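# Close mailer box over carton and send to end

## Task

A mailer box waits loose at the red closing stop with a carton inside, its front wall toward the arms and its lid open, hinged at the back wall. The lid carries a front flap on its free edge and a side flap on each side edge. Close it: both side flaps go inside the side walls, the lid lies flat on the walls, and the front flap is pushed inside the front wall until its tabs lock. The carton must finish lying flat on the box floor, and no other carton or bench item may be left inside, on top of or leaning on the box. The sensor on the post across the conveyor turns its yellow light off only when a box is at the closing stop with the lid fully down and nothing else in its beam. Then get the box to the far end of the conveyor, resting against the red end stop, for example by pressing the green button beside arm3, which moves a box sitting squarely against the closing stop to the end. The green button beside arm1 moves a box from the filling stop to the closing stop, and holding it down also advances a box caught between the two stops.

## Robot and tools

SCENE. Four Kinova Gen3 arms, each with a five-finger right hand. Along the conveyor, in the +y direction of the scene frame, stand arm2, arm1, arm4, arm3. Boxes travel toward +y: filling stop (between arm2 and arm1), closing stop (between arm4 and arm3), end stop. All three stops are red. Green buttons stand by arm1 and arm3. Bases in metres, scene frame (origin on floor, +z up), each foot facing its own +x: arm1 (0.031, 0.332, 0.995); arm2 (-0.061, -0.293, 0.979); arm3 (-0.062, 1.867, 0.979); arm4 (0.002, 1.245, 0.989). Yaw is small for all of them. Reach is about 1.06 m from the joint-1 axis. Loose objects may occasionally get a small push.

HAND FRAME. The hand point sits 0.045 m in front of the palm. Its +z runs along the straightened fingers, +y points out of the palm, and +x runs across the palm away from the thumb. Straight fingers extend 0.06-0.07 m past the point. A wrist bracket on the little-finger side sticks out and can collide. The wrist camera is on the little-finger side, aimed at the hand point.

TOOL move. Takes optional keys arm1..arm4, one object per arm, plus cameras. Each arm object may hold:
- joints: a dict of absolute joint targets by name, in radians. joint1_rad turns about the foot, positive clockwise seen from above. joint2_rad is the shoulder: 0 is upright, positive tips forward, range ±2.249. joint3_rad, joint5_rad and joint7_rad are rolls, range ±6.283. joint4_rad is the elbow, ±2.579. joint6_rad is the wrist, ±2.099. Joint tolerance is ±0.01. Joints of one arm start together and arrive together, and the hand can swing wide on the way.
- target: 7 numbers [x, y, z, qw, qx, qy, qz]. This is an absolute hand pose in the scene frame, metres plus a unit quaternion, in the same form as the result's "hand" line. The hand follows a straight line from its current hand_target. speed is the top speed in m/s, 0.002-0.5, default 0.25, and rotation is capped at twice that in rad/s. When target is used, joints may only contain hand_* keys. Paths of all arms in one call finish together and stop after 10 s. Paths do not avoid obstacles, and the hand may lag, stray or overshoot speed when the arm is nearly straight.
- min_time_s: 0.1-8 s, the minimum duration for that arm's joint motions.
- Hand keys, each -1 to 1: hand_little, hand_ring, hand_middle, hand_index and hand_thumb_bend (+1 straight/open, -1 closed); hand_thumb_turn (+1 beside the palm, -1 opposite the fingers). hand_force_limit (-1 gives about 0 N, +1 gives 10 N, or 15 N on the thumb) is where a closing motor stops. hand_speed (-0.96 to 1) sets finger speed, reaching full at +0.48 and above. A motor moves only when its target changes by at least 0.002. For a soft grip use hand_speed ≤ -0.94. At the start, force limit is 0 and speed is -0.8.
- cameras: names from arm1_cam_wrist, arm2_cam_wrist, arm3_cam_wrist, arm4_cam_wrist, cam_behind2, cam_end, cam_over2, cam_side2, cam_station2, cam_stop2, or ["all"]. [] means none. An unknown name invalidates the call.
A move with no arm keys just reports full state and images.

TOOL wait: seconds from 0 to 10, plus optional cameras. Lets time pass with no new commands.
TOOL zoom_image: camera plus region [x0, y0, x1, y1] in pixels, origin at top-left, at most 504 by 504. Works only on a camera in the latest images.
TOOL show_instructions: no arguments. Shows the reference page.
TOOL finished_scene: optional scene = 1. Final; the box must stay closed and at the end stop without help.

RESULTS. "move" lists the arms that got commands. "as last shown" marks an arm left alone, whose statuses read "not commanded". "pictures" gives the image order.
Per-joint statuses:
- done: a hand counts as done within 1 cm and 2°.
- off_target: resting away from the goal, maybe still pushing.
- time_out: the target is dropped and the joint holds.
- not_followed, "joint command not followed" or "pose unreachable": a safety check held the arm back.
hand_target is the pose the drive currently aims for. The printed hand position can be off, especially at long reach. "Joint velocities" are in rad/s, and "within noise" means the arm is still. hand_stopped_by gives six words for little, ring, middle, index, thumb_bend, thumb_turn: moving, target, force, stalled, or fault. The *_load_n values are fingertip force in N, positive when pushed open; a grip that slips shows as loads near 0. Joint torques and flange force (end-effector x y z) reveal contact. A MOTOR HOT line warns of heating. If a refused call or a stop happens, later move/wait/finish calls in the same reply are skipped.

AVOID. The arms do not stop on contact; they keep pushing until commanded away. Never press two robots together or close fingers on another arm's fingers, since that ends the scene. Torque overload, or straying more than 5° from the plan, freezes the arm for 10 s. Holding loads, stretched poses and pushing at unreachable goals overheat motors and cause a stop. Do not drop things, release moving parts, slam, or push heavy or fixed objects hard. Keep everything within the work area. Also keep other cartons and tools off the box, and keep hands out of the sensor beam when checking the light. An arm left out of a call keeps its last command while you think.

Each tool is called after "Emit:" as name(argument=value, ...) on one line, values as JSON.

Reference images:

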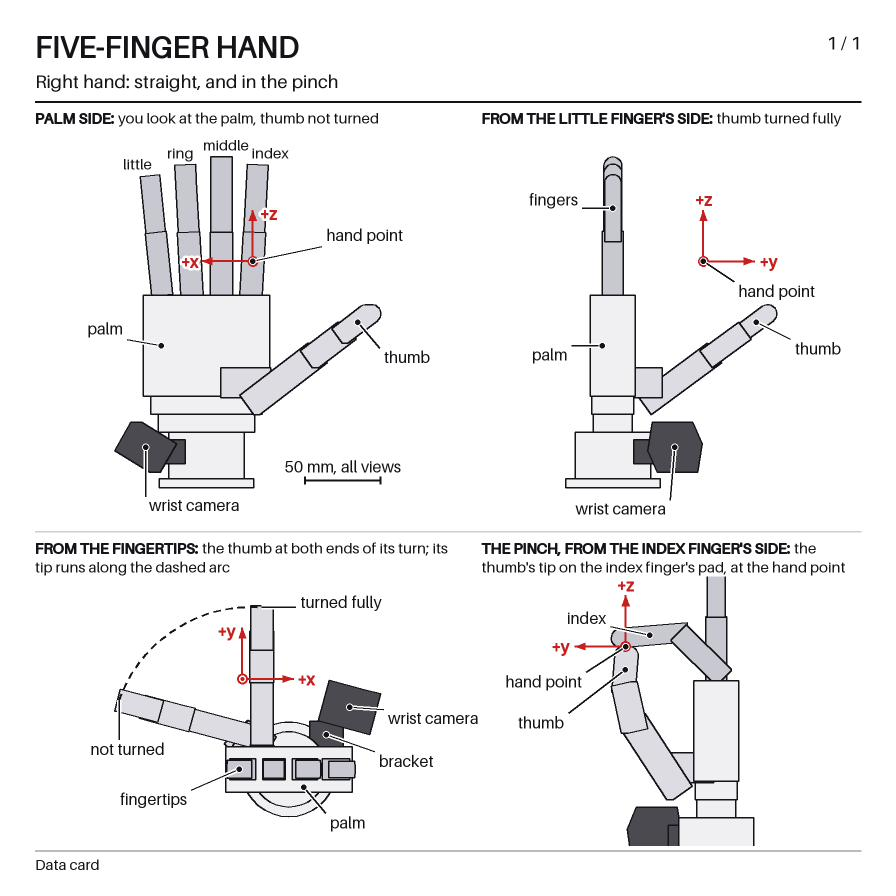

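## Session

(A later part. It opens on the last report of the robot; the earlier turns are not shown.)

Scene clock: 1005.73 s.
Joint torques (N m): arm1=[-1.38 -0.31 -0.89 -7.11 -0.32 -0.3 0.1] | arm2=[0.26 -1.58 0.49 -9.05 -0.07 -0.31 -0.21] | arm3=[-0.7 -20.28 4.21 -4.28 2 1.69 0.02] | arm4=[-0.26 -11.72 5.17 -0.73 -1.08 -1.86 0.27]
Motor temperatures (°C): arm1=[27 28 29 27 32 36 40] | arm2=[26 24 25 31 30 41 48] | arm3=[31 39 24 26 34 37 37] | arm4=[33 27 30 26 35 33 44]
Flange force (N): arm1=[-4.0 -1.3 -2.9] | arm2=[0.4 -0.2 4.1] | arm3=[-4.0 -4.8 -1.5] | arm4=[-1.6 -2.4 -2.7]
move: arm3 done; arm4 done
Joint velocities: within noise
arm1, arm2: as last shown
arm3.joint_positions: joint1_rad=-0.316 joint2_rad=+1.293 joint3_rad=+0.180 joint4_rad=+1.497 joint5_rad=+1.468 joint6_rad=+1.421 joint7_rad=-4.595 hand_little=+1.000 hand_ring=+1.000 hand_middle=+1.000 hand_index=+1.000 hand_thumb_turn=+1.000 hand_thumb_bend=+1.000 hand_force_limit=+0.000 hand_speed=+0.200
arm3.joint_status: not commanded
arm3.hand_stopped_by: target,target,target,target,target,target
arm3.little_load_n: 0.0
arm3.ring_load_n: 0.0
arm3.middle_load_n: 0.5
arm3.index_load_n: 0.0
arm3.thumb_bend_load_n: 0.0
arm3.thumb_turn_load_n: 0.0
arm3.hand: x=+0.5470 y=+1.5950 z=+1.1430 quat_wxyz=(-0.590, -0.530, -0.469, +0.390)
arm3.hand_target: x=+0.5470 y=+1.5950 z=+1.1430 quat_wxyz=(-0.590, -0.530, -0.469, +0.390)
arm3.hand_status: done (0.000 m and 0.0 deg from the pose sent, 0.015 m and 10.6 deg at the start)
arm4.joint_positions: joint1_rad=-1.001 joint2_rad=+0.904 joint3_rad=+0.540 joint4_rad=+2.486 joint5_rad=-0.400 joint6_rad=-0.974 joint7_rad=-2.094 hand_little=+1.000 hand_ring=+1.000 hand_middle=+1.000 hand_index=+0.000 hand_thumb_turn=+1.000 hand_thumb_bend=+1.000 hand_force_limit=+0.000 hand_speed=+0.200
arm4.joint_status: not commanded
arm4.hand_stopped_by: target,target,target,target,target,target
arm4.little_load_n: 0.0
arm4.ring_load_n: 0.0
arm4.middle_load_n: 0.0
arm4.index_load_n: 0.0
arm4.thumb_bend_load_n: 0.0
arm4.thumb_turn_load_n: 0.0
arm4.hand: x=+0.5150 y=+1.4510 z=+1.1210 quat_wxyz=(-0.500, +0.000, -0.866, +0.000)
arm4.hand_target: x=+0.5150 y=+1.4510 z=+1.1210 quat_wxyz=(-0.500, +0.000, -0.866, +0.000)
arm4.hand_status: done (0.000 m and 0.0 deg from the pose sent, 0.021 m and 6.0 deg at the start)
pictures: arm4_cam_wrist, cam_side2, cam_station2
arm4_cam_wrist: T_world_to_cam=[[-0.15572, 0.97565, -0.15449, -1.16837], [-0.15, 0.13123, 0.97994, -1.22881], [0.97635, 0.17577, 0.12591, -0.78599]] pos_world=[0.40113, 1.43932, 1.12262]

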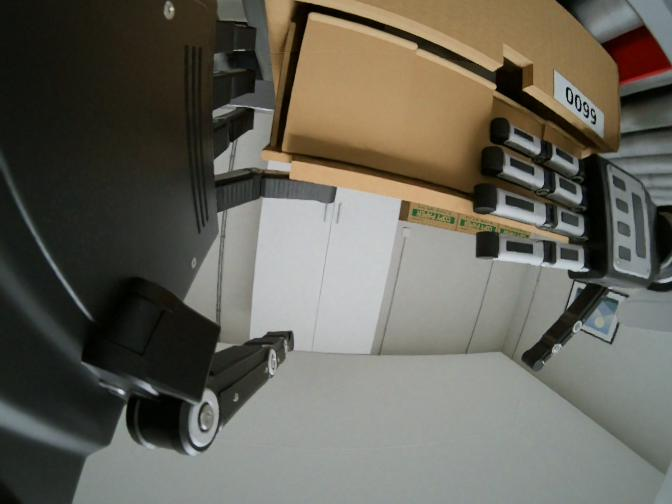

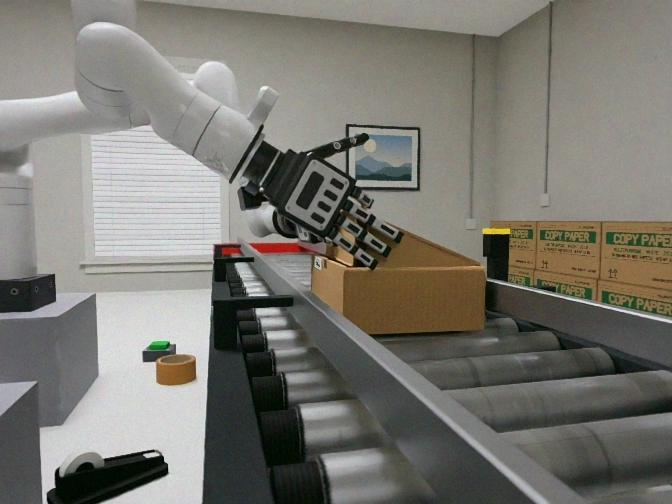

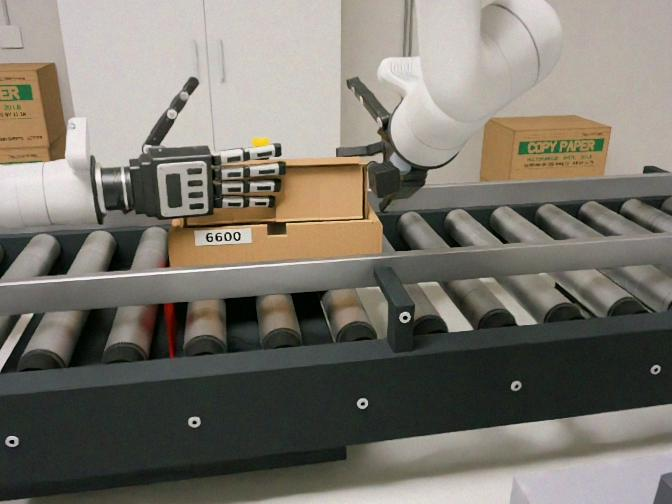

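Emit:
move(arm3={"target": [0.5385, 1.588, 1.150, 0.6409, 0.5793, 0.4056, -0.2988], "speed": 0.08}, cameras=["cam_station2", "cam_over2", "arm4_cam_wrist"])

Emit:
zoom_image(camera="cam_station2", region=[160, 100, 420, 290])

Emit:
zoom_image(camera="arm4_cam_wrist", region=[240, 0, 660, 300])

Scene clock: 1031.33 s.
Joint torques (N m): arm1=[-1.37 -0.32 -0.86 -7.13 -0.3 -0.32 0.09] | arm2=[0.25 -1.59 0.55 -9.07 -0.07 -0.34 -0.19] | arm3=[0.87 -19.44 4.6 -3.44 1.27 1.64 0] | arm4=[-0.2 -11.68 5.21 -0.71 -1.1 -1.89 0.28]
Motor temperatures (°C): arm1=[27 28 29 27 32 36 40] | arm2=[26 24 25 31 30 40 48] | arm3=[31 39 25 26 34 37 37] | arm4=[33 28 30 26 35 33 44]
Flange force (N): arm1=[-4.0 -1.3 -2.8] | arm2=[0.5 0.0 4.0] | arm3=[-4.9 -1.4 -3.5] | arm4=[-1.8 -2.1 -2.7]
move: arm3 done
Joint velocities: within noise
arm1, arm2, arm4: as last shown
arm3.joint_positions: joint1_rad=-0.311 joint2_rad=+1.299 joint3_rad=+0.192 joint4_rad=+1.518 joint5_rad=+1.508 joint6_rad=+1.392 joint7_rad=-4.889 hand_little=+1.000 hand_ring=+1.000 hand_middle=+1.000 hand_index=+1.000 hand_thumb_turn=+1.000 hand_thumb_bend=+1.000 hand_force_limit=+0.000 hand_speed=+0.200
arm3.joint_status: not commanded
arm3.hand_stopped_by: target,target,target,target,target,target
arm3.little_load_n: 0.0
arm3.ring_load_n: 0.0
arm3.middle_load_n: 0.0
arm3.index_load_n: 0.0
arm3.thumb_bend_load_n: 0.0
arm3.thumb_turn_load_n: 0.0
arm3.hand: x=+0.5385 y=+1.5880 z=+1.1500 quat_wxyz=(-0.641, -0.579, -0.406, +0.299)
arm3.hand_target: x=+0.5385 y=+1.5880 z=+1.1500 quat_wxyz=(-0.641, -0.579, -0.406, +0.299)
arm3.hand_status: done (0.000 m and 0.0 deg from the pose sent, 0.013 m and 15.1 deg at the start)
arm4.little_load_n: 0.5
pictures: arm4_cam_wrist, cam_over2, cam_station2
arm4_cam_wrist: T_world_to_cam=[[-0.15572, 0.97564, -0.1545, -1.16845], [-0.15, 0.13124, 0.97994, -1.22884], [0.97635, 0.17577, 0.12591, -0.786]] pos_world=[0.40113, 1.43942, 1.12262]

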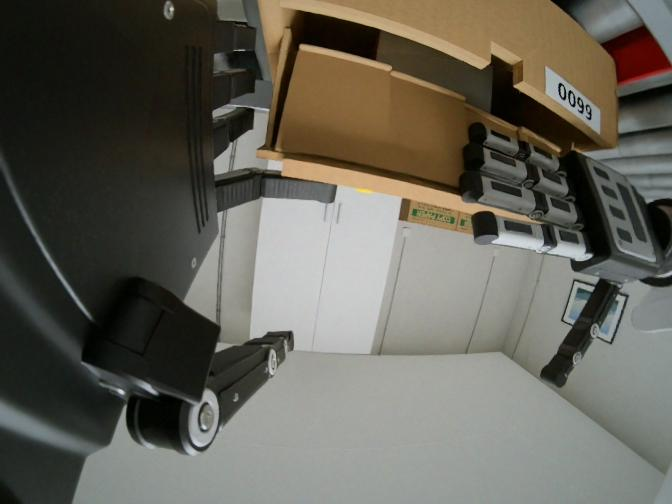

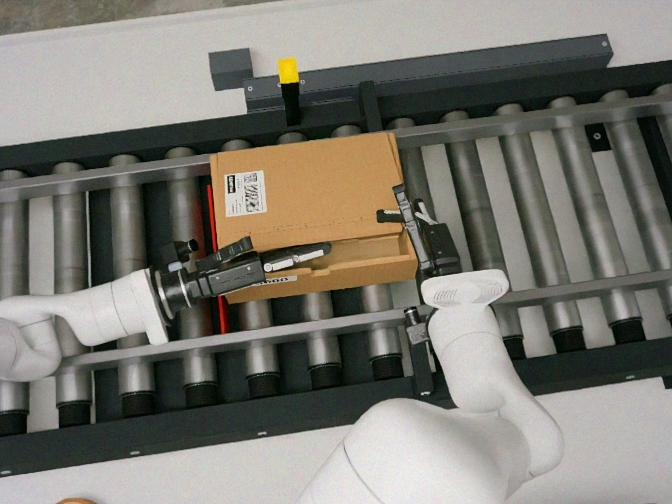

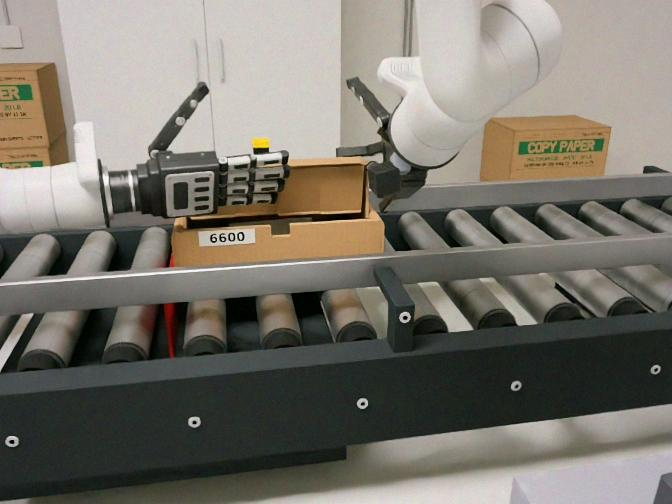

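Scaled by 1.938 from the camera's image (finer frame: 960x720).

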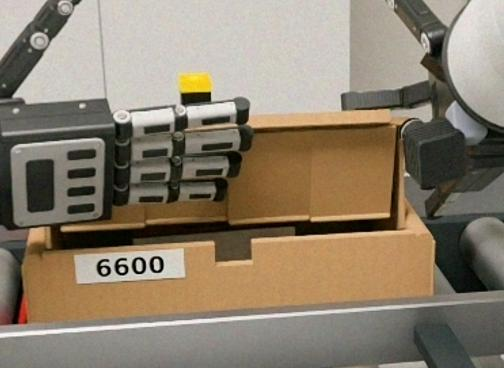

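Scaled by 1.200 from the camera's image (finer frame: 960x720).

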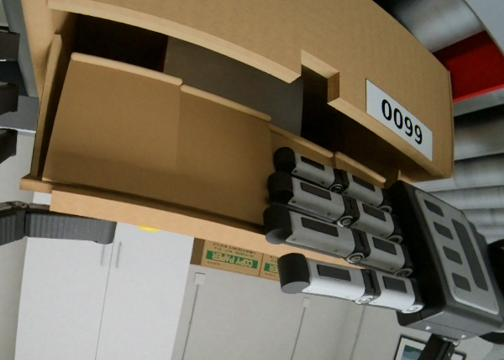

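Emit:
move(arm4={"target": [0.510, 1.451, 1.108, 0.5225, 0, 0.8526, 0], "speed": 0.05}, arm3={"target": [0.5288, 1.588, 1.146, 0.6409, 0.5793, 0.4056, -0.2988], "speed": 0.05}, cameras=["cam_station2", "cam_side2", "arm4_cam_wrist"])

Emit:
zoom_image(camera="cam_station2", region=[160, 100, 420, 290])

Emit:
zoom_image(camera="arm4_cam_wrist", region=[240, 0, 660, 300])

Scene clock: 1042.53 s.
Joint torques (N m): arm1=[-1.4 -0.31 -0.87 -7.14 -0.31 -0.3 0.11] | arm2=[0.27 -1.61 0.55 -9.07 -0.08 -0.35 -0.2] | arm3=[0.84 -19.83 5.17 -3.2 1.19 2.28 0] | arm4=[-0.9 -11.04 4.1 0.62 -0.55 -1.22 0.45]
Motor temperatures (°C): arm1=[27 28 29 27 32 36 40] | arm2=[26 24 25 31 30 40 48] | arm3=[31 39 25 26 34 37 37] | arm4=[33 28 30 26 34 33 44]
Flange force (N): arm1=[-4.0 -1.2 -2.7] | arm2=[0.4 0.0 4.0] | arm3=[-3.5 -1.7 -3.1] | arm4=[-5.0 -2.3 -3.4]
move: arm3 done; arm4 done
Joint velocities: within noise
arm1, arm2: as last shown
arm1.thumb_bend_load_n: 0.5
arm3.joint_positions: joint1_rad=-0.314 joint2_rad=+1.300 joint3_rad=+0.191 joint4_rad=+1.550 joint5_rad=+1.510 joint6_rad=+1.392 joint7_rad=-4.922 hand_little=+1.000 hand_ring=+1.000 hand_middle=+1.000 hand_index=+1.000 hand_thumb_turn=+1.000 hand_thumb_bend=+1.000 hand_force_limit=+0.000 hand_speed=+0.200
arm3.joint_status: not commanded
arm3.hand_stopped_by: target,target,target,target,target,target
arm3.little_load_n: 0.0
arm3.ring_load_n: 0.0
arm3.middle_load_n: 0.0
arm3.index_load_n: 0.0
arm3.thumb_bend_load_n: 0.0
arm3.thumb_turn_load_n: 0.0
arm3.hand: x=+0.5288 y=+1.5880 z=+1.1460 quat_wxyz=(-0.641, -0.579, -0.406, +0.299)
arm3.hand_target: x=+0.5288 y=+1.5880 z=+1.1460 quat_wxyz=(-0.641, -0.579, -0.406, +0.299)
arm3.hand_status: done (0.000 m and 0.0 deg from the pose sent, 0.010 m and 0.0 deg at the start)
arm4.joint_positions: joint1_rad=-1.010 joint2_rad=+1.020 joint3_rad=+0.502 joint4_rad=+2.504 joint5_rad=-0.463 joint6_rad=-1.112 joint7_rad=-2.160 hand_little=+1.000 hand_ring=+1.000 hand_middle=+1.000 hand_index=+0.000 hand_thumb_turn=+1.000 hand_thumb_bend=+1.000 hand_force_limit=+0.000 hand_speed=+0.200
arm4.joint_status: not commanded
arm4.hand_stopped_by: target,target,target,target,target,target
arm4.little_load_n: 0.0
arm4.ring_load_n: 0.0
arm4.middle_load_n: 0.0
arm4.index_load_n: 0.0
arm4.thumb_bend_load_n: 0.0
arm4.thumb_turn_load_n: 0.0
arm4.hand: x=+0.5100 y=+1.4510 z=+1.1080 quat_wxyz=(-0.523, +0.000, -0.853, +0.000)
arm4.hand_target: x=+0.5100 y=+1.4510 z=+1.1080 quat_wxyz=(-0.523, +0.000, -0.853, +0.000)
arm4.hand_status: done (0.000 m and 0.0 deg from the pose sent, 0.014 m and 3.0 deg at the start)
pictures: arm4_cam_wrist, cam_side2, cam_station2
arm4_cam_wrist: T_world_to_cam=[[-0.14754, 0.97564, -0.16237, -1.1667], [-0.20115, 0.13114, 0.97074, -1.18041], [0.96839, 0.17588, 0.1769, -0.83206]] pos_world=[0.39618, 1.43942, 1.10363]

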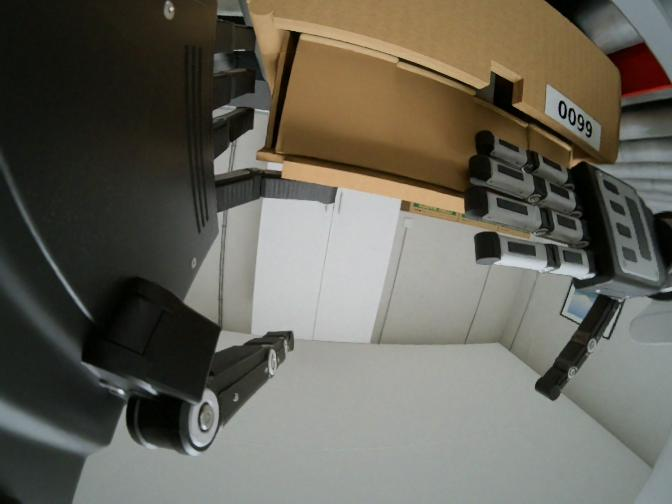

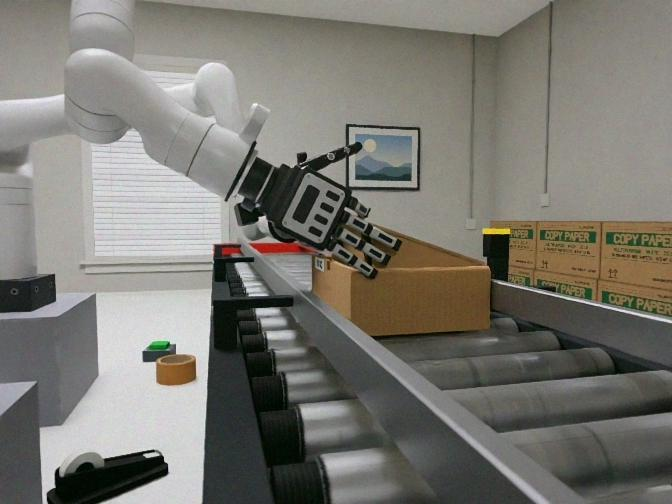

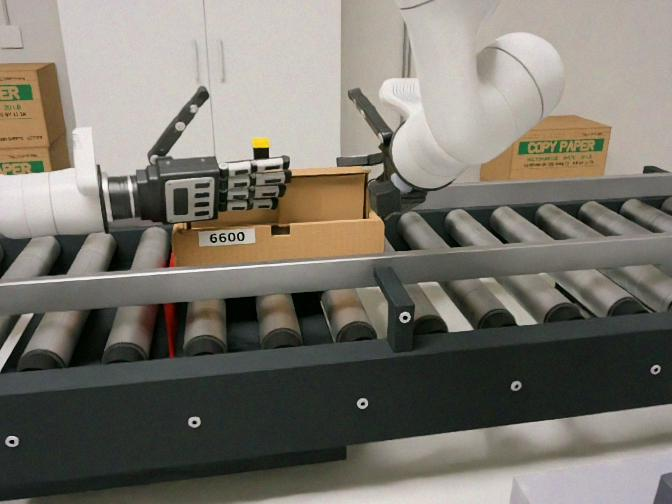

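Scaled by 1.938 from the camera's image (finer frame: 960x720).

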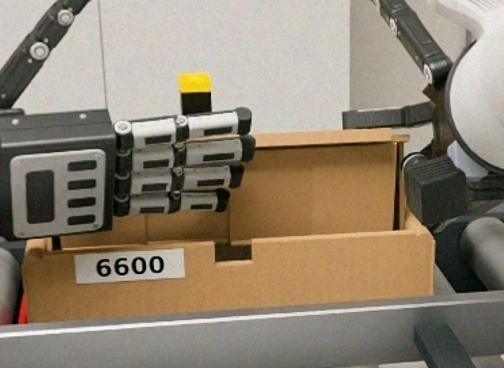

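Scaled by 1.200 from the camera's image (finer frame: 960x720).

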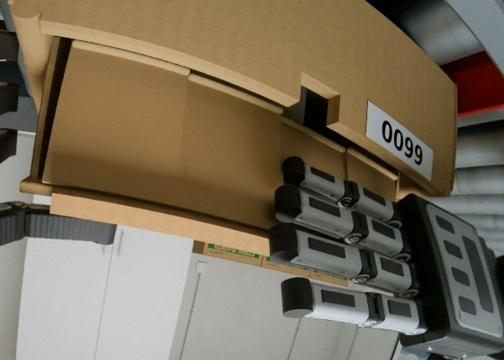

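Emit:
move(arm4={"target": [0.5055, 1.451, 1.097, 0.5446, 0, 0.8387, 0], "speed": 0.05}, arm3={"target": [0.5195, 1.588, 1.143, 0.6409, 0.5793, 0.4056, -0.2988], "speed": 0.05}, cameras=["cam_station2", "cam_side2", "arm4_cam_wrist"])

Emit:
zoom_image(camera="cam_station2", region=[160, 100, 420, 290])

Emit:
zoom_image(camera="arm4_cam_wrist", region=[240, 0, 660, 300])

Scene clock: 1048.90 s.
Joint torques (N m): arm1=[-1.36 -0.36 -0.87 -7.12 -0.32 -0.31 0.1] | arm2=[0.18 -1.58 0.52 -9.03 -0.06 -0.35 -0.22] | arm3=[0.8 -19.38 5.04 -2.9 1.16 2.17 0] | arm4=[-0.52 -11.26 4.49 2.11 -0.93 -1.07 0.42]
Motor temperatures (°C): arm1=[27 28 29 27 32 36 40] | arm2=[26 24 25 31 30 40 48] | arm3=[31 39 25 26 34 37 37] | arm4=[33 28 30 26 34 33 44]
Flange force (N): arm1=[-4.1 -1.3 -2.9] | arm2=[0.4 -0.1 3.9] | arm3=[-3.8 -1.4 -3.2] | arm4=[-5.4 -0.2 -2.2]
move: arm3 done; arm4 done
Joint velocities: within noise
arm1.joint_positions: joint1_rad=+0.683 joint2_rad=-0.494 joint3_rad=-0.032 joint4_rad=+1.553 joint5_rad=-0.076 joint6_rad=+2.041 joint7_rad=-1.728 hand_little=+1.000 hand_ring=+1.000 hand_middle=+1.000 hand_index=+1.000 hand_thumb_turn=+1.000 hand_thumb_bend=+1.000 hand_force_limit=+0.000 hand_speed=-0.800
arm1.joint_status: not commanded
arm1.hand_stopped_by: target,target,target,target,target,target
arm1.little_load_n: 0.0
arm1.ring_load_n: 0.0
arm1.middle_load_n: 0.0
arm1.index_load_n: 0.0
arm1.thumb_bend_load_n: 0.0
arm1.thumb_turn_load_n: 0.0
arm1.hand: x=+0.1701 y=+0.3083 z=+1.4863 quat_wxyz=(-0.021, -0.348, -0.937, -0.020)
arm1.hand_target: x=+0.1701 y=+0.3083 z=+1.4863 quat_wxyz=(-0.021, -0.348, -0.937, -0.020)
arm1.hand_status: not commanded
arm2.joint_positions: joint1_rad=-0.434 joint2_rad=-0.363 joint3_rad=-0.120 joint4_rad=+1.537 joint5_rad=-0.061 joint6_rad=+1.933 joint7_rad=-2.051 hand_little=+1.000 hand_ring=+1.000 hand_middle=+1.000 hand_index=+1.000 hand_thumb_turn=+1.000 hand_thumb_bend=+1.000 hand_force_limit=+0.000 hand_speed=-0.800
arm2.joint_status: not commanded
arm2.hand_stopped_by: target,target,target,target,target,target
arm2.little_load_n: 0.0
arm2.ring_load_n: 0.0
arm2.middle_load_n: 0.0
arm2.index_load_n: 0.0
arm2.thumb_bend_load_n: 0.0
arm2.thumb_turn_load_n: 0.0
arm2.hand: x=+0.1101 y=-0.1672 z=+1.4577 quat_wxyz=(-0.007, -0.007, -1.000, -0.013)
arm2.hand_target: x=+0.1101 y=-0.1672 z=+1.4577 quat_wxyz=(-0.007, -0.007, -1.000, -0.013)
arm2.hand_status: not commanded
arm3.joint_positions: joint1_rad=-0.318 joint2_rad=+1.300 joint3_rad=+0.190 joint4_rad=+1.581 joint5_rad=+1.513 joint6_rad=+1.393 joint7_rad=-4.953 hand_little=+1.000 hand_ring=+1.000 hand_middle=+1.000 hand_index=+1.000 hand_thumb_turn=+1.000 hand_thumb_bend=+1.000 hand_force_limit=+0.000 hand_speed=+0.200
arm3.joint_status: not commanded
arm3.hand_stopped_by: target,target,target,target,target,target
arm3.little_load_n: 0.0
arm3.ring_load_n: 0.0
arm3.middle_load_n: 0.0
arm3.index_load_n: 0.0
arm3.thumb_bend_load_n: 0.0
arm3.thumb_turn_load_n: 0.0
arm3.hand: x=+0.5195 y=+1.5880 z=+1.1430 quat_wxyz=(-0.641, -0.579, -0.406, +0.299)
arm3.hand_target: x=+0.5195 y=+1.5880 z=+1.1430 quat_wxyz=(-0.641, -0.579, -0.406, +0.299)
arm3.hand_status: done (0.000 m and 0.0 deg from the pose sent, 0.010 m and 0.0 deg at the start)
arm4.joint_positions: joint1_rad=-1.024 joint2_rad=+1.130 joint3_rad=+0.468 joint4_rad=+2.508 joint5_rad=-0.537 joint6_rad=-1.227 joint7_rad=-2.221 hand_little=+1.000 hand_ring=+1.000 hand_middle=+1.000 hand_index=+0.000 hand_thumb_turn=+1.000 hand_thumb_bend=+1.000 hand_force_limit=+0.000 hand_speed=+0.200
arm4.joint_status: not commanded
arm4.hand_stopped_by: target,target,target,target,target,target
arm4.little_load_n: 0.0
arm4.ring_load_n: 0.0
arm4.middle_load_n: 0.0
arm4.index_load_n: 0.5
arm4.thumb_bend_load_n: 0.0
arm4.thumb_turn_load_n: 0.0
arm4.hand: x=+0.5055 y=+1.4510 z=+1.0970 quat_wxyz=(-0.545, +0.000, -0.839, +0.000)
arm4.hand_target: x=+0.5055 y=+1.4510 z=+1.0970 quat_wxyz=(-0.545, +0.000, -0.839, +0.000)
arm4.hand_status: done (0.000 m and 0.0 deg from the pose sent, 0.012 m and 3.0 deg at the start)
pictures: arm4_cam_wrist, cam_side2, cam_station2
arm4_cam_wrist: T_world_to_cam=[[-0.13876, 0.97564, -0.16991, -1.1652], [-0.25147, 0.13124, 0.95893, -1.13239], [0.95787, 0.17579, 0.22714, -0.87545]] pos_world=[0.39212, 1.43932, 1.08674]

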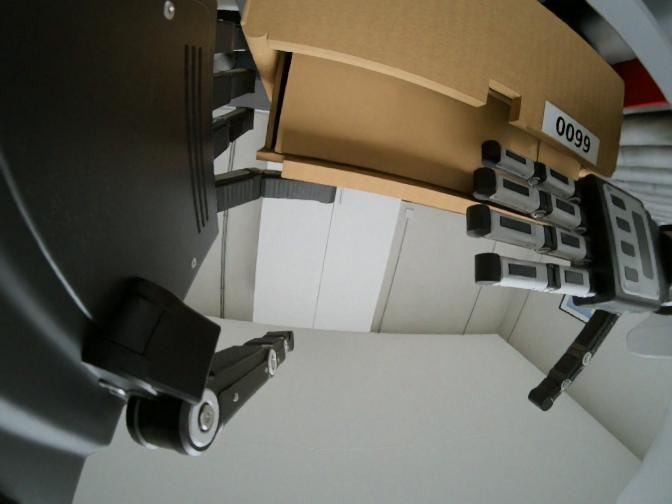

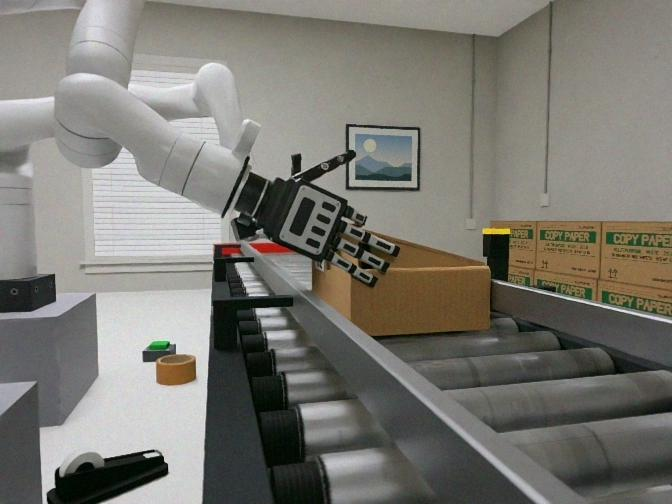

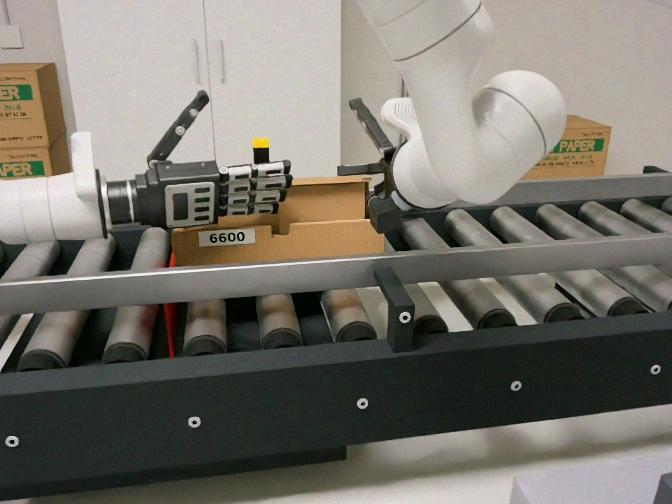

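Scaled by 1.938 from the camera's image (finer frame: 960x720).

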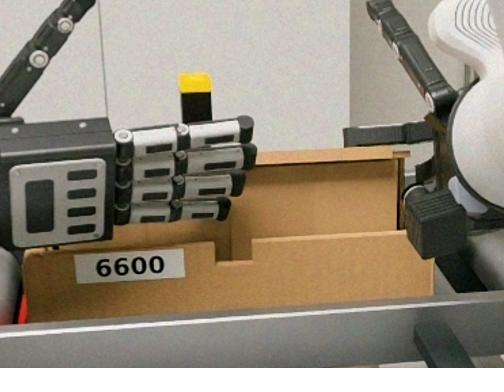

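Scaled by 1.200 from the camera's image (finer frame: 960x720).

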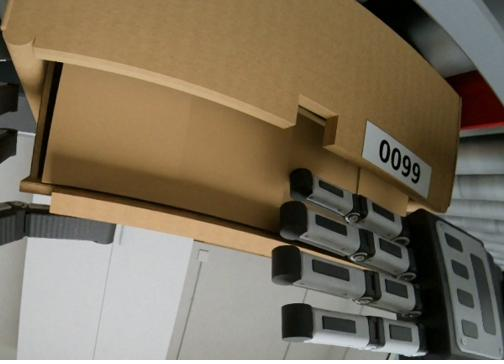

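Emit:
move(arm3={"target": [0.490, 1.588, 1.155, 0.6409, 0.5793, 0.4056, -0.2988], "speed": 0.06}, cameras=["cam_station2", "arm4_cam_wrist"])

Emit:
zoom_image(camera="cam_station2", region=[160, 100, 420, 290])

Scene clock: 1100.13 s.
Joint torques (N m): arm1=[-1.41 -0.3 -0.87 -7.14 -0.31 -0.31 0.12] | arm2=[0.16 -1.61 0.54 -9.04 -0.08 -0.36 -0.19] | arm3=[1.12 -17.96 4.73 -1.77 0.5 2.02 0.06] | arm4=[-0.58 -11.51 4.66 1.87 -0.99 -1.27 0.41]
Motor temperatures (°C): arm1=[27 28 29 27 32 36 40] | arm2=[26 24 25 31 30 40 48] | arm3=[31 38 24 26 33 37 37] | arm4=[33 27 30 26 34 33 44]
Flange force (N): arm1=[-3.9 -1.2 -2.8] | arm2=[0.4 0.1 3.8] | arm3=[-3.5 0.2 -3.0] | arm4=[-4.8 -0.5 -2.3]
move: arm3 done
Joint velocities: within noise
arm1, arm2, arm4: as last shown
arm1.little_load_n: -0.5
arm2.index_load_n: -0.5
arm3.joint_positions: joint1_rad=-0.332 joint2_rad=+1.256 joint3_rad=+0.189 joint4_rad=+1.703 joint5_rad=+1.522 joint6_rad=+1.393 joint7_rad=-5.031 hand_little=+1.000 hand_ring=+1.000 hand_middle=+1.000 hand_index=+1.000 hand_thumb_turn=+1.000 hand_thumb_bend=+1.000 hand_force_limit=+0.000 hand_speed=+0.200
arm3.joint_status: not commanded
arm3.hand_stopped_by: target,target,target,target,target,target
arm3.little_load_n: 0.0
arm3.ring_load_n: 0.0
arm3.middle_load_n: 0.0
arm3.index_load_n: 0.0
arm3.thumb_bend_load_n: 0.0
arm3.thumb_turn_load_n: 0.0
arm3.hand: x=+0.4900 y=+1.5880 z=+1.1550 quat_wxyz=(-0.641, -0.579, -0.406, +0.299)
arm3.hand_target: x=+0.4900 y=+1.5880 z=+1.1550 quat_wxyz=(-0.641, -0.579, -0.406, +0.299)
arm3.hand_status: done (0.000 m and 0.0 deg from the pose sent, 0.032 m and 0.0 deg at the start)
pictures: arm4_cam_wrist, cam_station2
arm4_cam_wrist: T_world_to_cam=[[-0.13878, 0.97565, -0.16982, -1.1654], [-0.25146, 0.13114, 0.95894, -1.13229], [0.95787, 0.17579, 0.22714, -0.87547]] pos_world=[0.39212, 1.43942, 1.08674]

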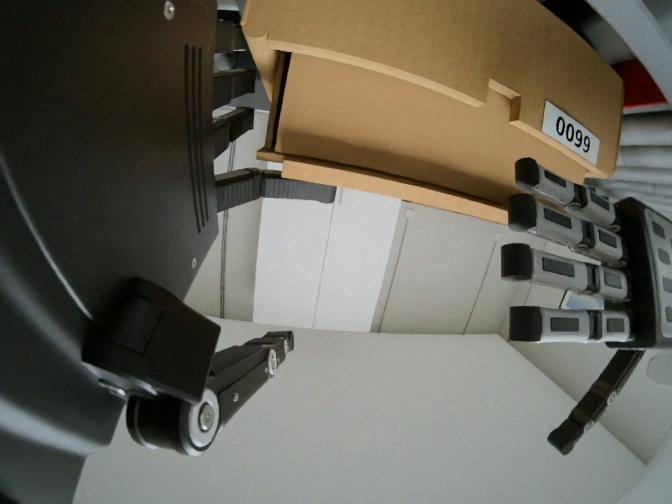

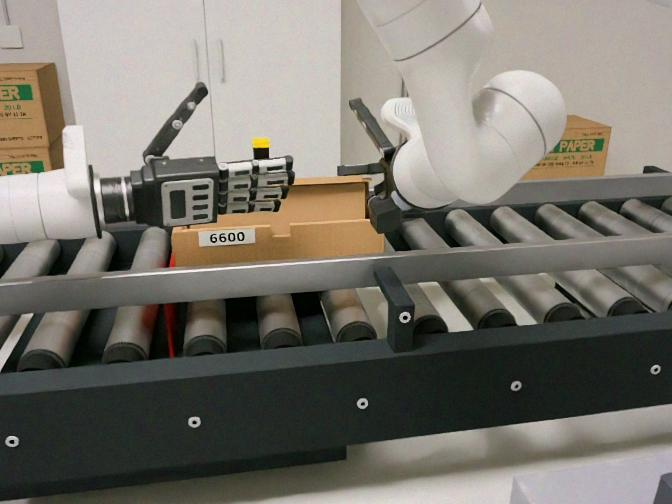

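Scaled by 1.938 from the camera's image (finer frame: 960x720).

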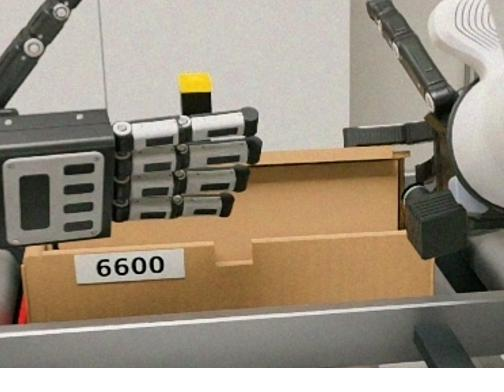

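Emit:
move(arm3={"target": [0.44, 1.65, 1.32, 0.6409, 0.5793, 0.4056, -0.2988], "speed": 0.25, "joints": {"hand_thumb_turn": -1, "hand_index": -1, "hand_middle": -1, "hand_ring": -1, "hand_little": -1}})

Emit:
move(arm3={"joints": {"joint7_rad": -1.37}})

Emit:
move(arm3={"target": [0.465, 1.56, 1.20, 0.5, 0.5, -0.5, 0.5], "speed": 0.25}, cameras=["cam_station2", "cam_side2", "arm3_cam_wrist"])

Scene clock: 1112.33 s.
Joint torques (N m): arm1=[-1.39 -0.31 -0.9 -7.16 -0.32 -0.29 0.09] | arm2=[0.23 -1.62 0.58 -9.11 -0.08 -0.37 -0.2] | arm3=[1.25 -14.95 3.54 -3.07 0.91 1.89 0.04] | arm4=[-0.58 -11.55 4.65 1.92 -1 -1.28 0.42]
Motor temperatures (°C): arm1=[27 28 29 27 32 36 40] | arm2=[26 24 25 31 30 40 48] | arm3=[31 38 24 26 33 37 37] | arm4=[33 27 30 26 34 33 43]
Flange force (N): arm1=[-4.0 -1.4 -2.6] | arm2=[0.5 0.1 4.1] | arm3=[-3.8 -1.1 -3.0] | arm4=[-4.7 -0.5 -2.2]
move: arm3 done
Joint velocities: within noise
arm1, arm2, arm4: as last shown
arm1.little_load_n: 0.5
arm2.index_load_n: 0.0
arm3.joint_positions: joint1_rad=-0.482 joint2_rad=+0.830 joint3_rad=+0.174 joint4_rad=+1.952 joint5_rad=+1.423 joint6_rad=+1.486 joint7_rad=-4.845 hand_little=-1.000 hand_ring=-1.000 hand_middle=-1.000 hand_index=-1.000 hand_thumb_turn=-1.000 hand_thumb_bend=+1.000 hand_force_limit=+0.000 hand_speed=+0.200
arm3.joint_status: all done
arm3.hand_stopped_by: target,target,target,target,target,target
arm3.little_load_n: 0.0
arm3.ring_load_n: 0.0
arm3.middle_load_n: 0.0
arm3.index_load_n: 0.0
arm3.thumb_bend_load_n: 0.0
arm3.thumb_turn_load_n: 0.0
arm3.hand: x=+0.4400 y=+1.6500 z=+1.3200 quat_wxyz=(-0.641, -0.579, -0.406, +0.299)
arm3.hand_target: x=+0.4400 y=+1.6500 z=+1.3200 quat_wxyz=(-0.641, -0.579, -0.406, +0.299)
arm3.hand_status: done (0.000 m and 0.0 deg from the pose sent, 0.183 m and 0.0 deg at the start)
pictures: none

Scene clock: 1115.73 s.
Joint torques (N m): arm1=[-1.41 -0.36 -0.91 -7.09 -0.33 -0.31 0.1] | arm2=[0.24 -1.56 0.54 -9.08 -0.09 -0.37 -0.21] | arm3=[1.15 -14.92 3.56 -2.96 0.95 1.91 0.11] | arm4=[-0.57 -11.52 4.69 1.89 -1 -1.27 0.38]
Motor temperatures (°C): arm1=[27 28 29 27 32 36 40] | arm2=[26 24 25 31 30 40 48] | arm3=[31 38 24 26 33 37 37] | arm4=[33 27 30 26 34 33 43]
Flange force (N): arm1=[-4.1 -1.4 -3.0] | arm2=[0.5 -0.1 4.0] | arm3=[3.1 2.1 -2.9] | arm4=[-4.8 -0.4 -2.3]
move: arm3 done
Joint velocities: within noise
arm1, arm2, arm4: as last shown
arm1.little_load_n: 0.0
arm2.thumb_turn_load_n: -0.5
arm3.joint_positions: joint1_rad=-0.482 joint2_rad=+0.830 joint3_rad=+0.174 joint4_rad=+1.952 joint5_rad=+1.423 joint6_rad=+1.486 joint7_rad=-1.370 hand_little=-1.000 hand_ring=-1.000 hand_middle=-1.000 hand_index=-1.000 hand_thumb_turn=-1.000 hand_thumb_bend=+1.000 hand_force_limit=+0.000 hand_speed=+0.200
arm3.joint_status: all done
arm3.hand_stopped_by: target,target,target,target,target,target
arm3.little_load_n: 0.0
arm3.ring_load_n: 0.5
arm3.middle_load_n: 0.0
arm3.index_load_n: 0.0
arm3.thumb_bend_load_n: 0.0
arm3.thumb_turn_load_n: 0.5
arm3.hand: x=+0.3514 y=+1.6344 z=+1.2216 quat_wxyz=(+0.401, +0.496, -0.504, +0.582)
arm3.hand_target: x=+0.3514 y=+1.6344 z=+1.2216 quat_wxyz=(+0.401, +0.496, -0.504, +0.582)
arm3.hand_status: not commanded
pictures: none

Scene clock: 1117.03 s.
Joint torques (N m): arm1=[-1.39 -0.31 -0.89 -7.14 -0.3 -0.29 0.09] | arm2=[0.23 -1.61 0.5 -9.07 -0.09 -0.39 -0.2] | arm3=[1.14 -20.49 4.66 -5.52 1.71 1.37 0.09] | arm4=[-0.55 -11.55 4.64 1.91 -0.99 -1.29 0.41]
Motor temperatures (°C): arm1=[27 28 29 27 32 36 40] | arm2=[26 24 25 31 30 40 48] | arm3=[31 38 24 26 33 37 37] | arm4=[33 27 30 26 34 33 43]
Flange force (N): arm1=[-4.0 -1.4 -2.7] | arm2=[0.4 -0.2 3.9] | arm3=[2.3 4.3 -2.4] | arm4=[-4.8 -0.3 -2.2]
move: arm3 done
Joint velocities: within noise
arm1, arm2, arm4: as last shown
arm2.thumb_bend_load_n: -0.5
arm2.thumb_turn_load_n: 0.0
arm3.joint_positions: joint1_rad=-0.265 joint2_rad=+1.117 joint3_rad=+0.228 joint4_rad=+1.295 joint5_rad=+1.372 joint6_rad=+1.474 joint7_rad=-0.801 hand_little=-1.000 hand_ring=-1.000 hand_middle=-1.000 hand_index=-1.000 hand_thumb_turn=-1.000 hand_thumb_bend=+1.000 hand_force_limit=+0.000 hand_speed=+0.200
arm3.joint_status: not commanded
arm3.hand_stopped_by: target,target,target,target,target,target
arm3.little_load_n: 0.0
arm3.ring_load_n: 0.0
arm3.middle_load_n: 0.0
arm3.index_load_n: 0.0
arm3.thumb_bend_load_n: 0.0
arm3.thumb_turn_load_n: 0.5
arm3.hand: x=+0.4650 y=+1.5600 z=+1.2000 quat_wxyz=(+0.500, +0.500, -0.500, +0.500)
arm3.hand_target: x=+0.4650 y=+1.5600 z=+1.2000 quat_wxyz=(+0.500, +0.500, -0.500, +0.500)
arm3.hand_status: done (0.000 m and 0.0 deg from the pose sent, 0.137 m and 14.8 deg at the start)
arm4.middle_load_n: -0.5
pictures: arm3_cam_wrist, cam_side2, cam_station2
arm3_cam_wrist: T_world_to_cam=[[-0.95466, 0.01549, 0.2973, 0.05725], [-0.2585, 0.45226, -0.8536, 0.45226], [-0.14768, -0.89175, -0.42775, 2.08892]] pos_world=[0.48005, 1.65738, 1.26256]

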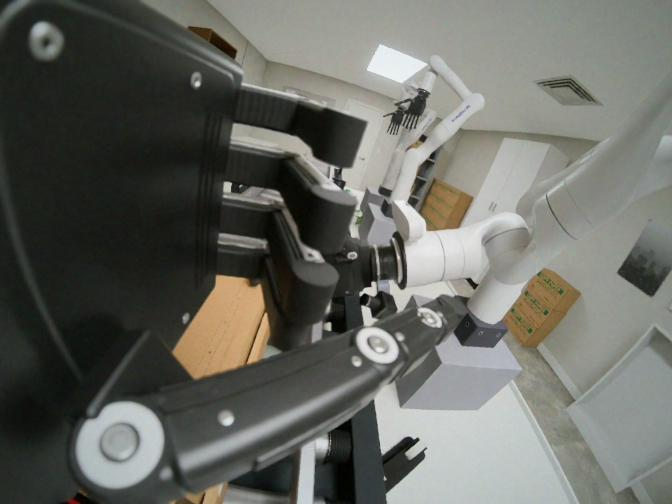

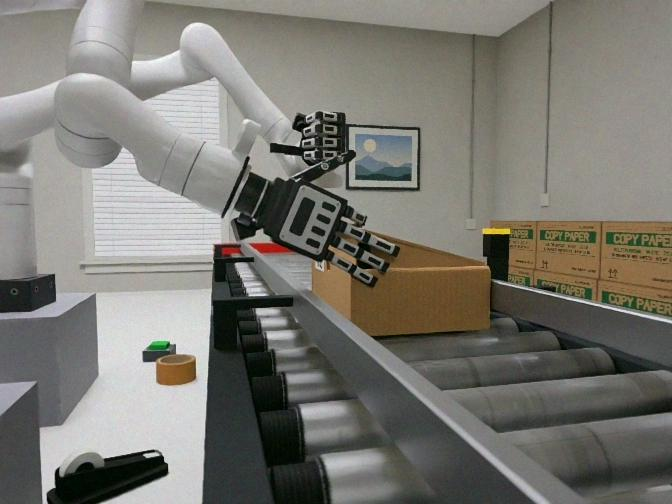

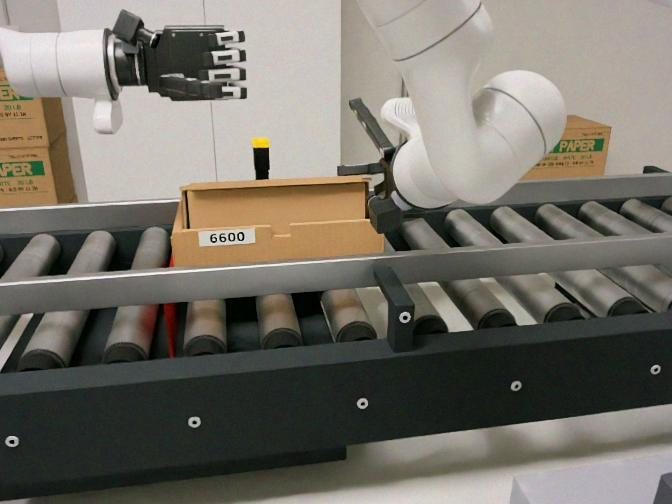

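Emit:
move(arm3={"target": [0.463, 1.555, 1.105, 0.5, 0.5, -0.5, 0.5], "speed": 0.15}, cameras=["cam_station2", "cam_side2", "cam_over2", "cam_behind2"])

Scene clock: 1138.60 s.
Joint torques (N m): arm1=[-1.37 -0.31 -0.88 -7.09 -0.32 -0.32 0.08] | arm2=[0.19 -1.56 0.5 -9.08 -0.08 -0.33 -0.2] | arm3=[1.12 -21.01 4.79 -4.59 1.52 1.64 0.11] | arm4=[-0.58 -11.5 4.67 1.95 -0.99 -1.28 0.39]
Motor temperatures (°C): arm1=[27 28 29 27 32 36 40] | arm2=[26 24 25 31 30 40 48] | arm3=[31 38 24 26 33 37 37] | arm4=[33 27 29 26 34 32 43]
Flange force (N): arm1=[-4.0 -1.4 -3.0] | arm2=[0.5 -0.1 4.1] | arm3=[2.8 3.8 -2.3] | arm4=[-4.9 -0.3 -2.1]
move: arm3 done
Joint velocities: within noise
arm1, arm2, arm4: as last shown
arm1.middle_load_n: 0.5
arm2.ring_load_n: -0.5
arm3.joint_positions: joint1_rad=-0.249 joint2_rad=+1.295 joint3_rad=+0.214 joint4_rad=+1.244 joint5_rad=+1.363 joint6_rad=+1.463 joint7_rad=-0.928 hand_little=-1.000 hand_ring=-1.000 hand_middle=-1.000 hand_index=-1.000 hand_thumb_turn=-1.000 hand_thumb_bend=+1.000 hand_force_limit=+0.000 hand_speed=+0.200
arm3.joint_status: not commanded
arm3.hand_stopped_by: target,target,target,target,target,target
arm3.little_load_n: 0.0
arm3.ring_load_n: 0.0
arm3.middle_load_n: 0.0
arm3.index_load_n: 0.0
arm3.thumb_bend_load_n: 0.0
arm3.thumb_turn_load_n: 0.5
arm3.hand: x=+0.4630 y=+1.5550 z=+1.1050 quat_wxyz=(+0.500, +0.500, -0.500, +0.500)
arm3.hand_target: x=+0.4630 y=+1.5550 z=+1.1050 quat_wxyz=(+0.500, +0.500, -0.500, +0.500)
arm3.hand_status: done (0.000 m and 0.0 deg from the pose sent, 0.095 m and 0.0 deg at the start)
arm4.little_load_n: -0.5
arm4.middle_load_n: 0.0
pictures: cam_behind2, cam_over2, cam_side2, cam_station2

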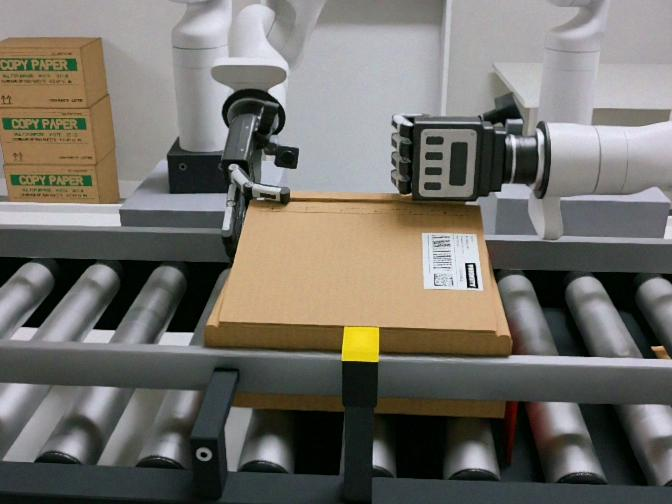

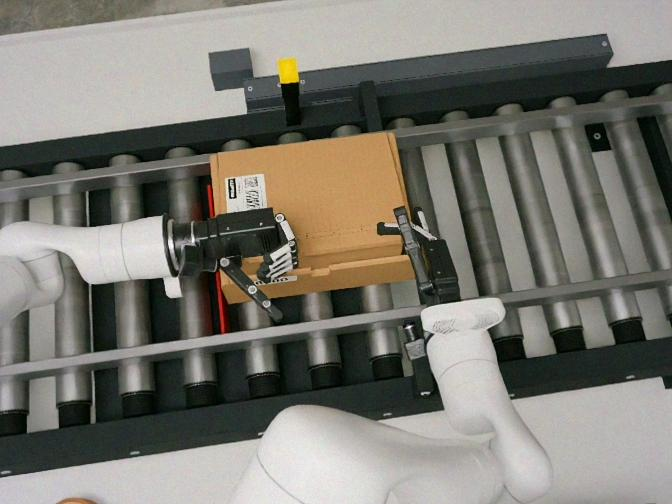

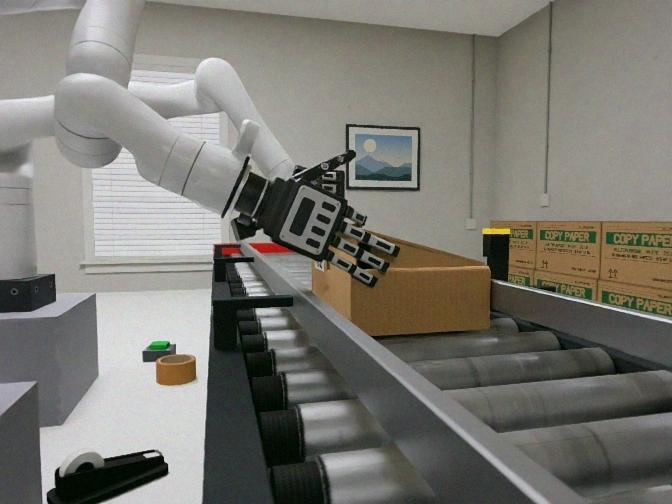

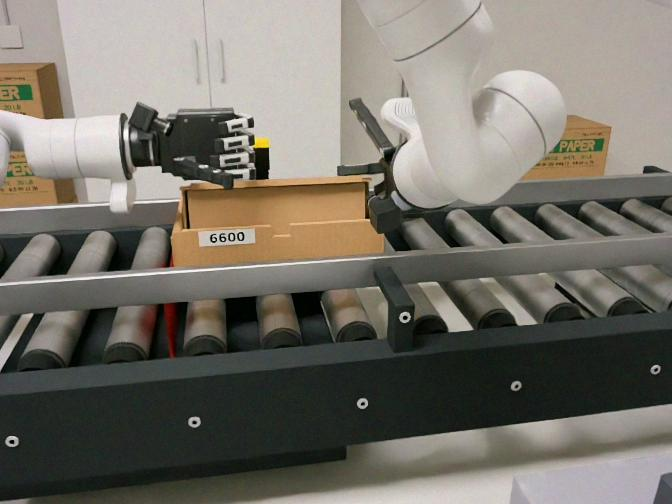

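Emit:
move(arm3={"target": [0.463, 1.555, 1.088, 0.5, 0.5, -0.5, 0.5], "speed": 0.06}, cameras=["cam_station2", "arm4_cam_wrist", "cam_side2"])

Emit:
zoom_image(camera="cam_station2", region=[160, 100, 420, 290])

Scene clock: 1144.57 s.
Joint torques (N m): arm1=[-1.37 -0.31 -0.89 -7.15 -0.32 -0.32 0.1] | arm2=[0.24 -1.58 0.51 -9.04 -0.1 -0.36 -0.19] | arm3=[1.13 -19.99 3.98 -4.31 1.14 1.09 0.06] | arm4=[-0.26 -12.34 5.57 1.46 -1.5 -1.82 0.28]
Motor temperatures (°C): arm1=[27 28 29 27 32 36 40] | arm2=[26 24 25 31 30 40 48] | arm3=[31 38 24 26 33 37 37] | arm4=[33 27 29 26 34 32 43]
Flange force (N): arm1=[-4.0 -1.4 -2.8] | arm2=[0.4 -0.1 3.9] | arm3=[5.2 4.2 -2.4] | arm4=[-2.8 -0.2 -2.6]
move: arm3 done
Joint velocities: within noise
arm1, arm2, arm4: as last shown
arm1.middle_load_n: 0.0
arm1.thumb_bend_load_n: -0.5
arm1.thumb_turn_load_n: 0.5
arm2.ring_load_n: 0.0
arm2.thumb_bend_load_n: 0.0
arm3.joint_positions: joint1_rad=-0.247 joint2_rad=+1.330 joint3_rad=+0.211 joint4_rad=+1.225 joint5_rad=+1.360 joint6_rad=+1.464 joint7_rad=-0.944 hand_little=-1.000 hand_ring=-1.000 hand_middle=-1.000 hand_index=-1.000 hand_thumb_turn=-1.000 hand_thumb_bend=+1.000 hand_force_limit=+0.000 hand_speed=+0.200
arm3.joint_status: not commanded
arm3.hand_stopped_by: target,target,target,target,target,target
arm3.little_load_n: 0.0
arm3.ring_load_n: 0.0
arm3.middle_load_n: 0.0
arm3.index_load_n: 0.0
arm3.thumb_bend_load_n: 0.0
arm3.thumb_turn_load_n: 0.5
arm3.hand: x=+0.4630 y=+1.5550 z=+1.0880 quat_wxyz=(+0.500, +0.500, -0.500, +0.500)
arm3.hand_target: x=+0.4630 y=+1.5550 z=+1.0880 quat_wxyz=(+0.500, +0.500, -0.500, +0.500)
arm3.hand_status: done (0.000 m and 0.0 deg from the pose sent, 0.017 m and 0.0 deg at the start)
arm4.little_load_n: 0.0
arm4.index_load_n: 0.0
pictures: arm4_cam_wrist, cam_side2, cam_station2
arm4_cam_wrist: T_world_to_cam=[[-0.13874, 0.97564, -0.16993, -1.16529], [-0.25157, 0.13124, 0.9589, -1.13234], [0.95784, 0.17578, 0.22723, -0.87556]] pos_world=[0.39212, 1.43942, 1.08674]

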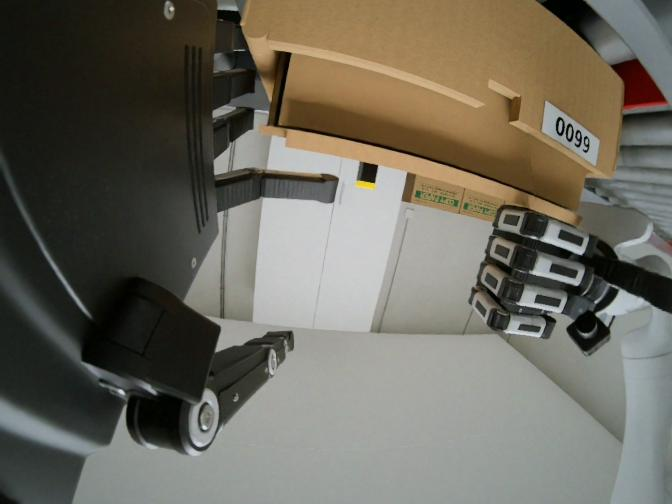

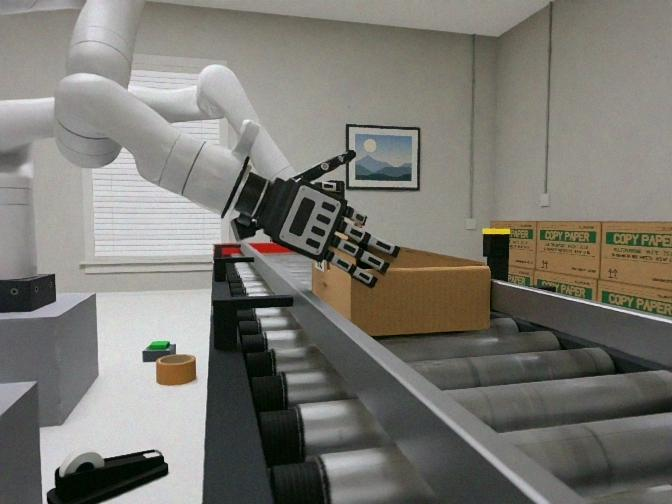

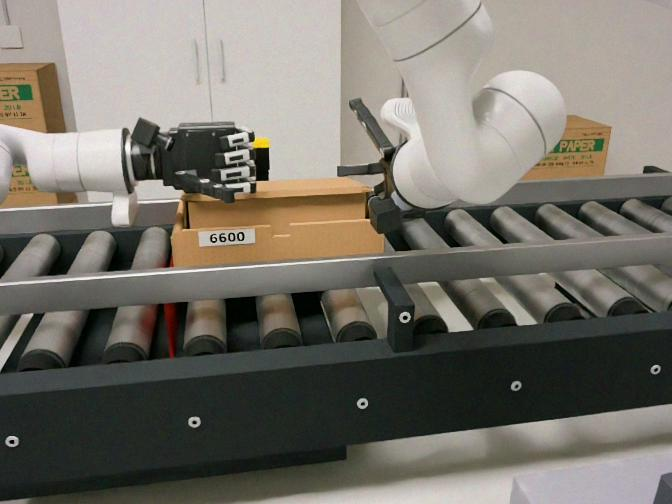

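Scaled by 1.938 from the camera's image (finer frame: 960x720).

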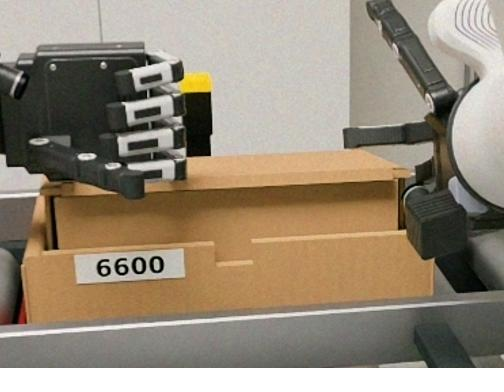

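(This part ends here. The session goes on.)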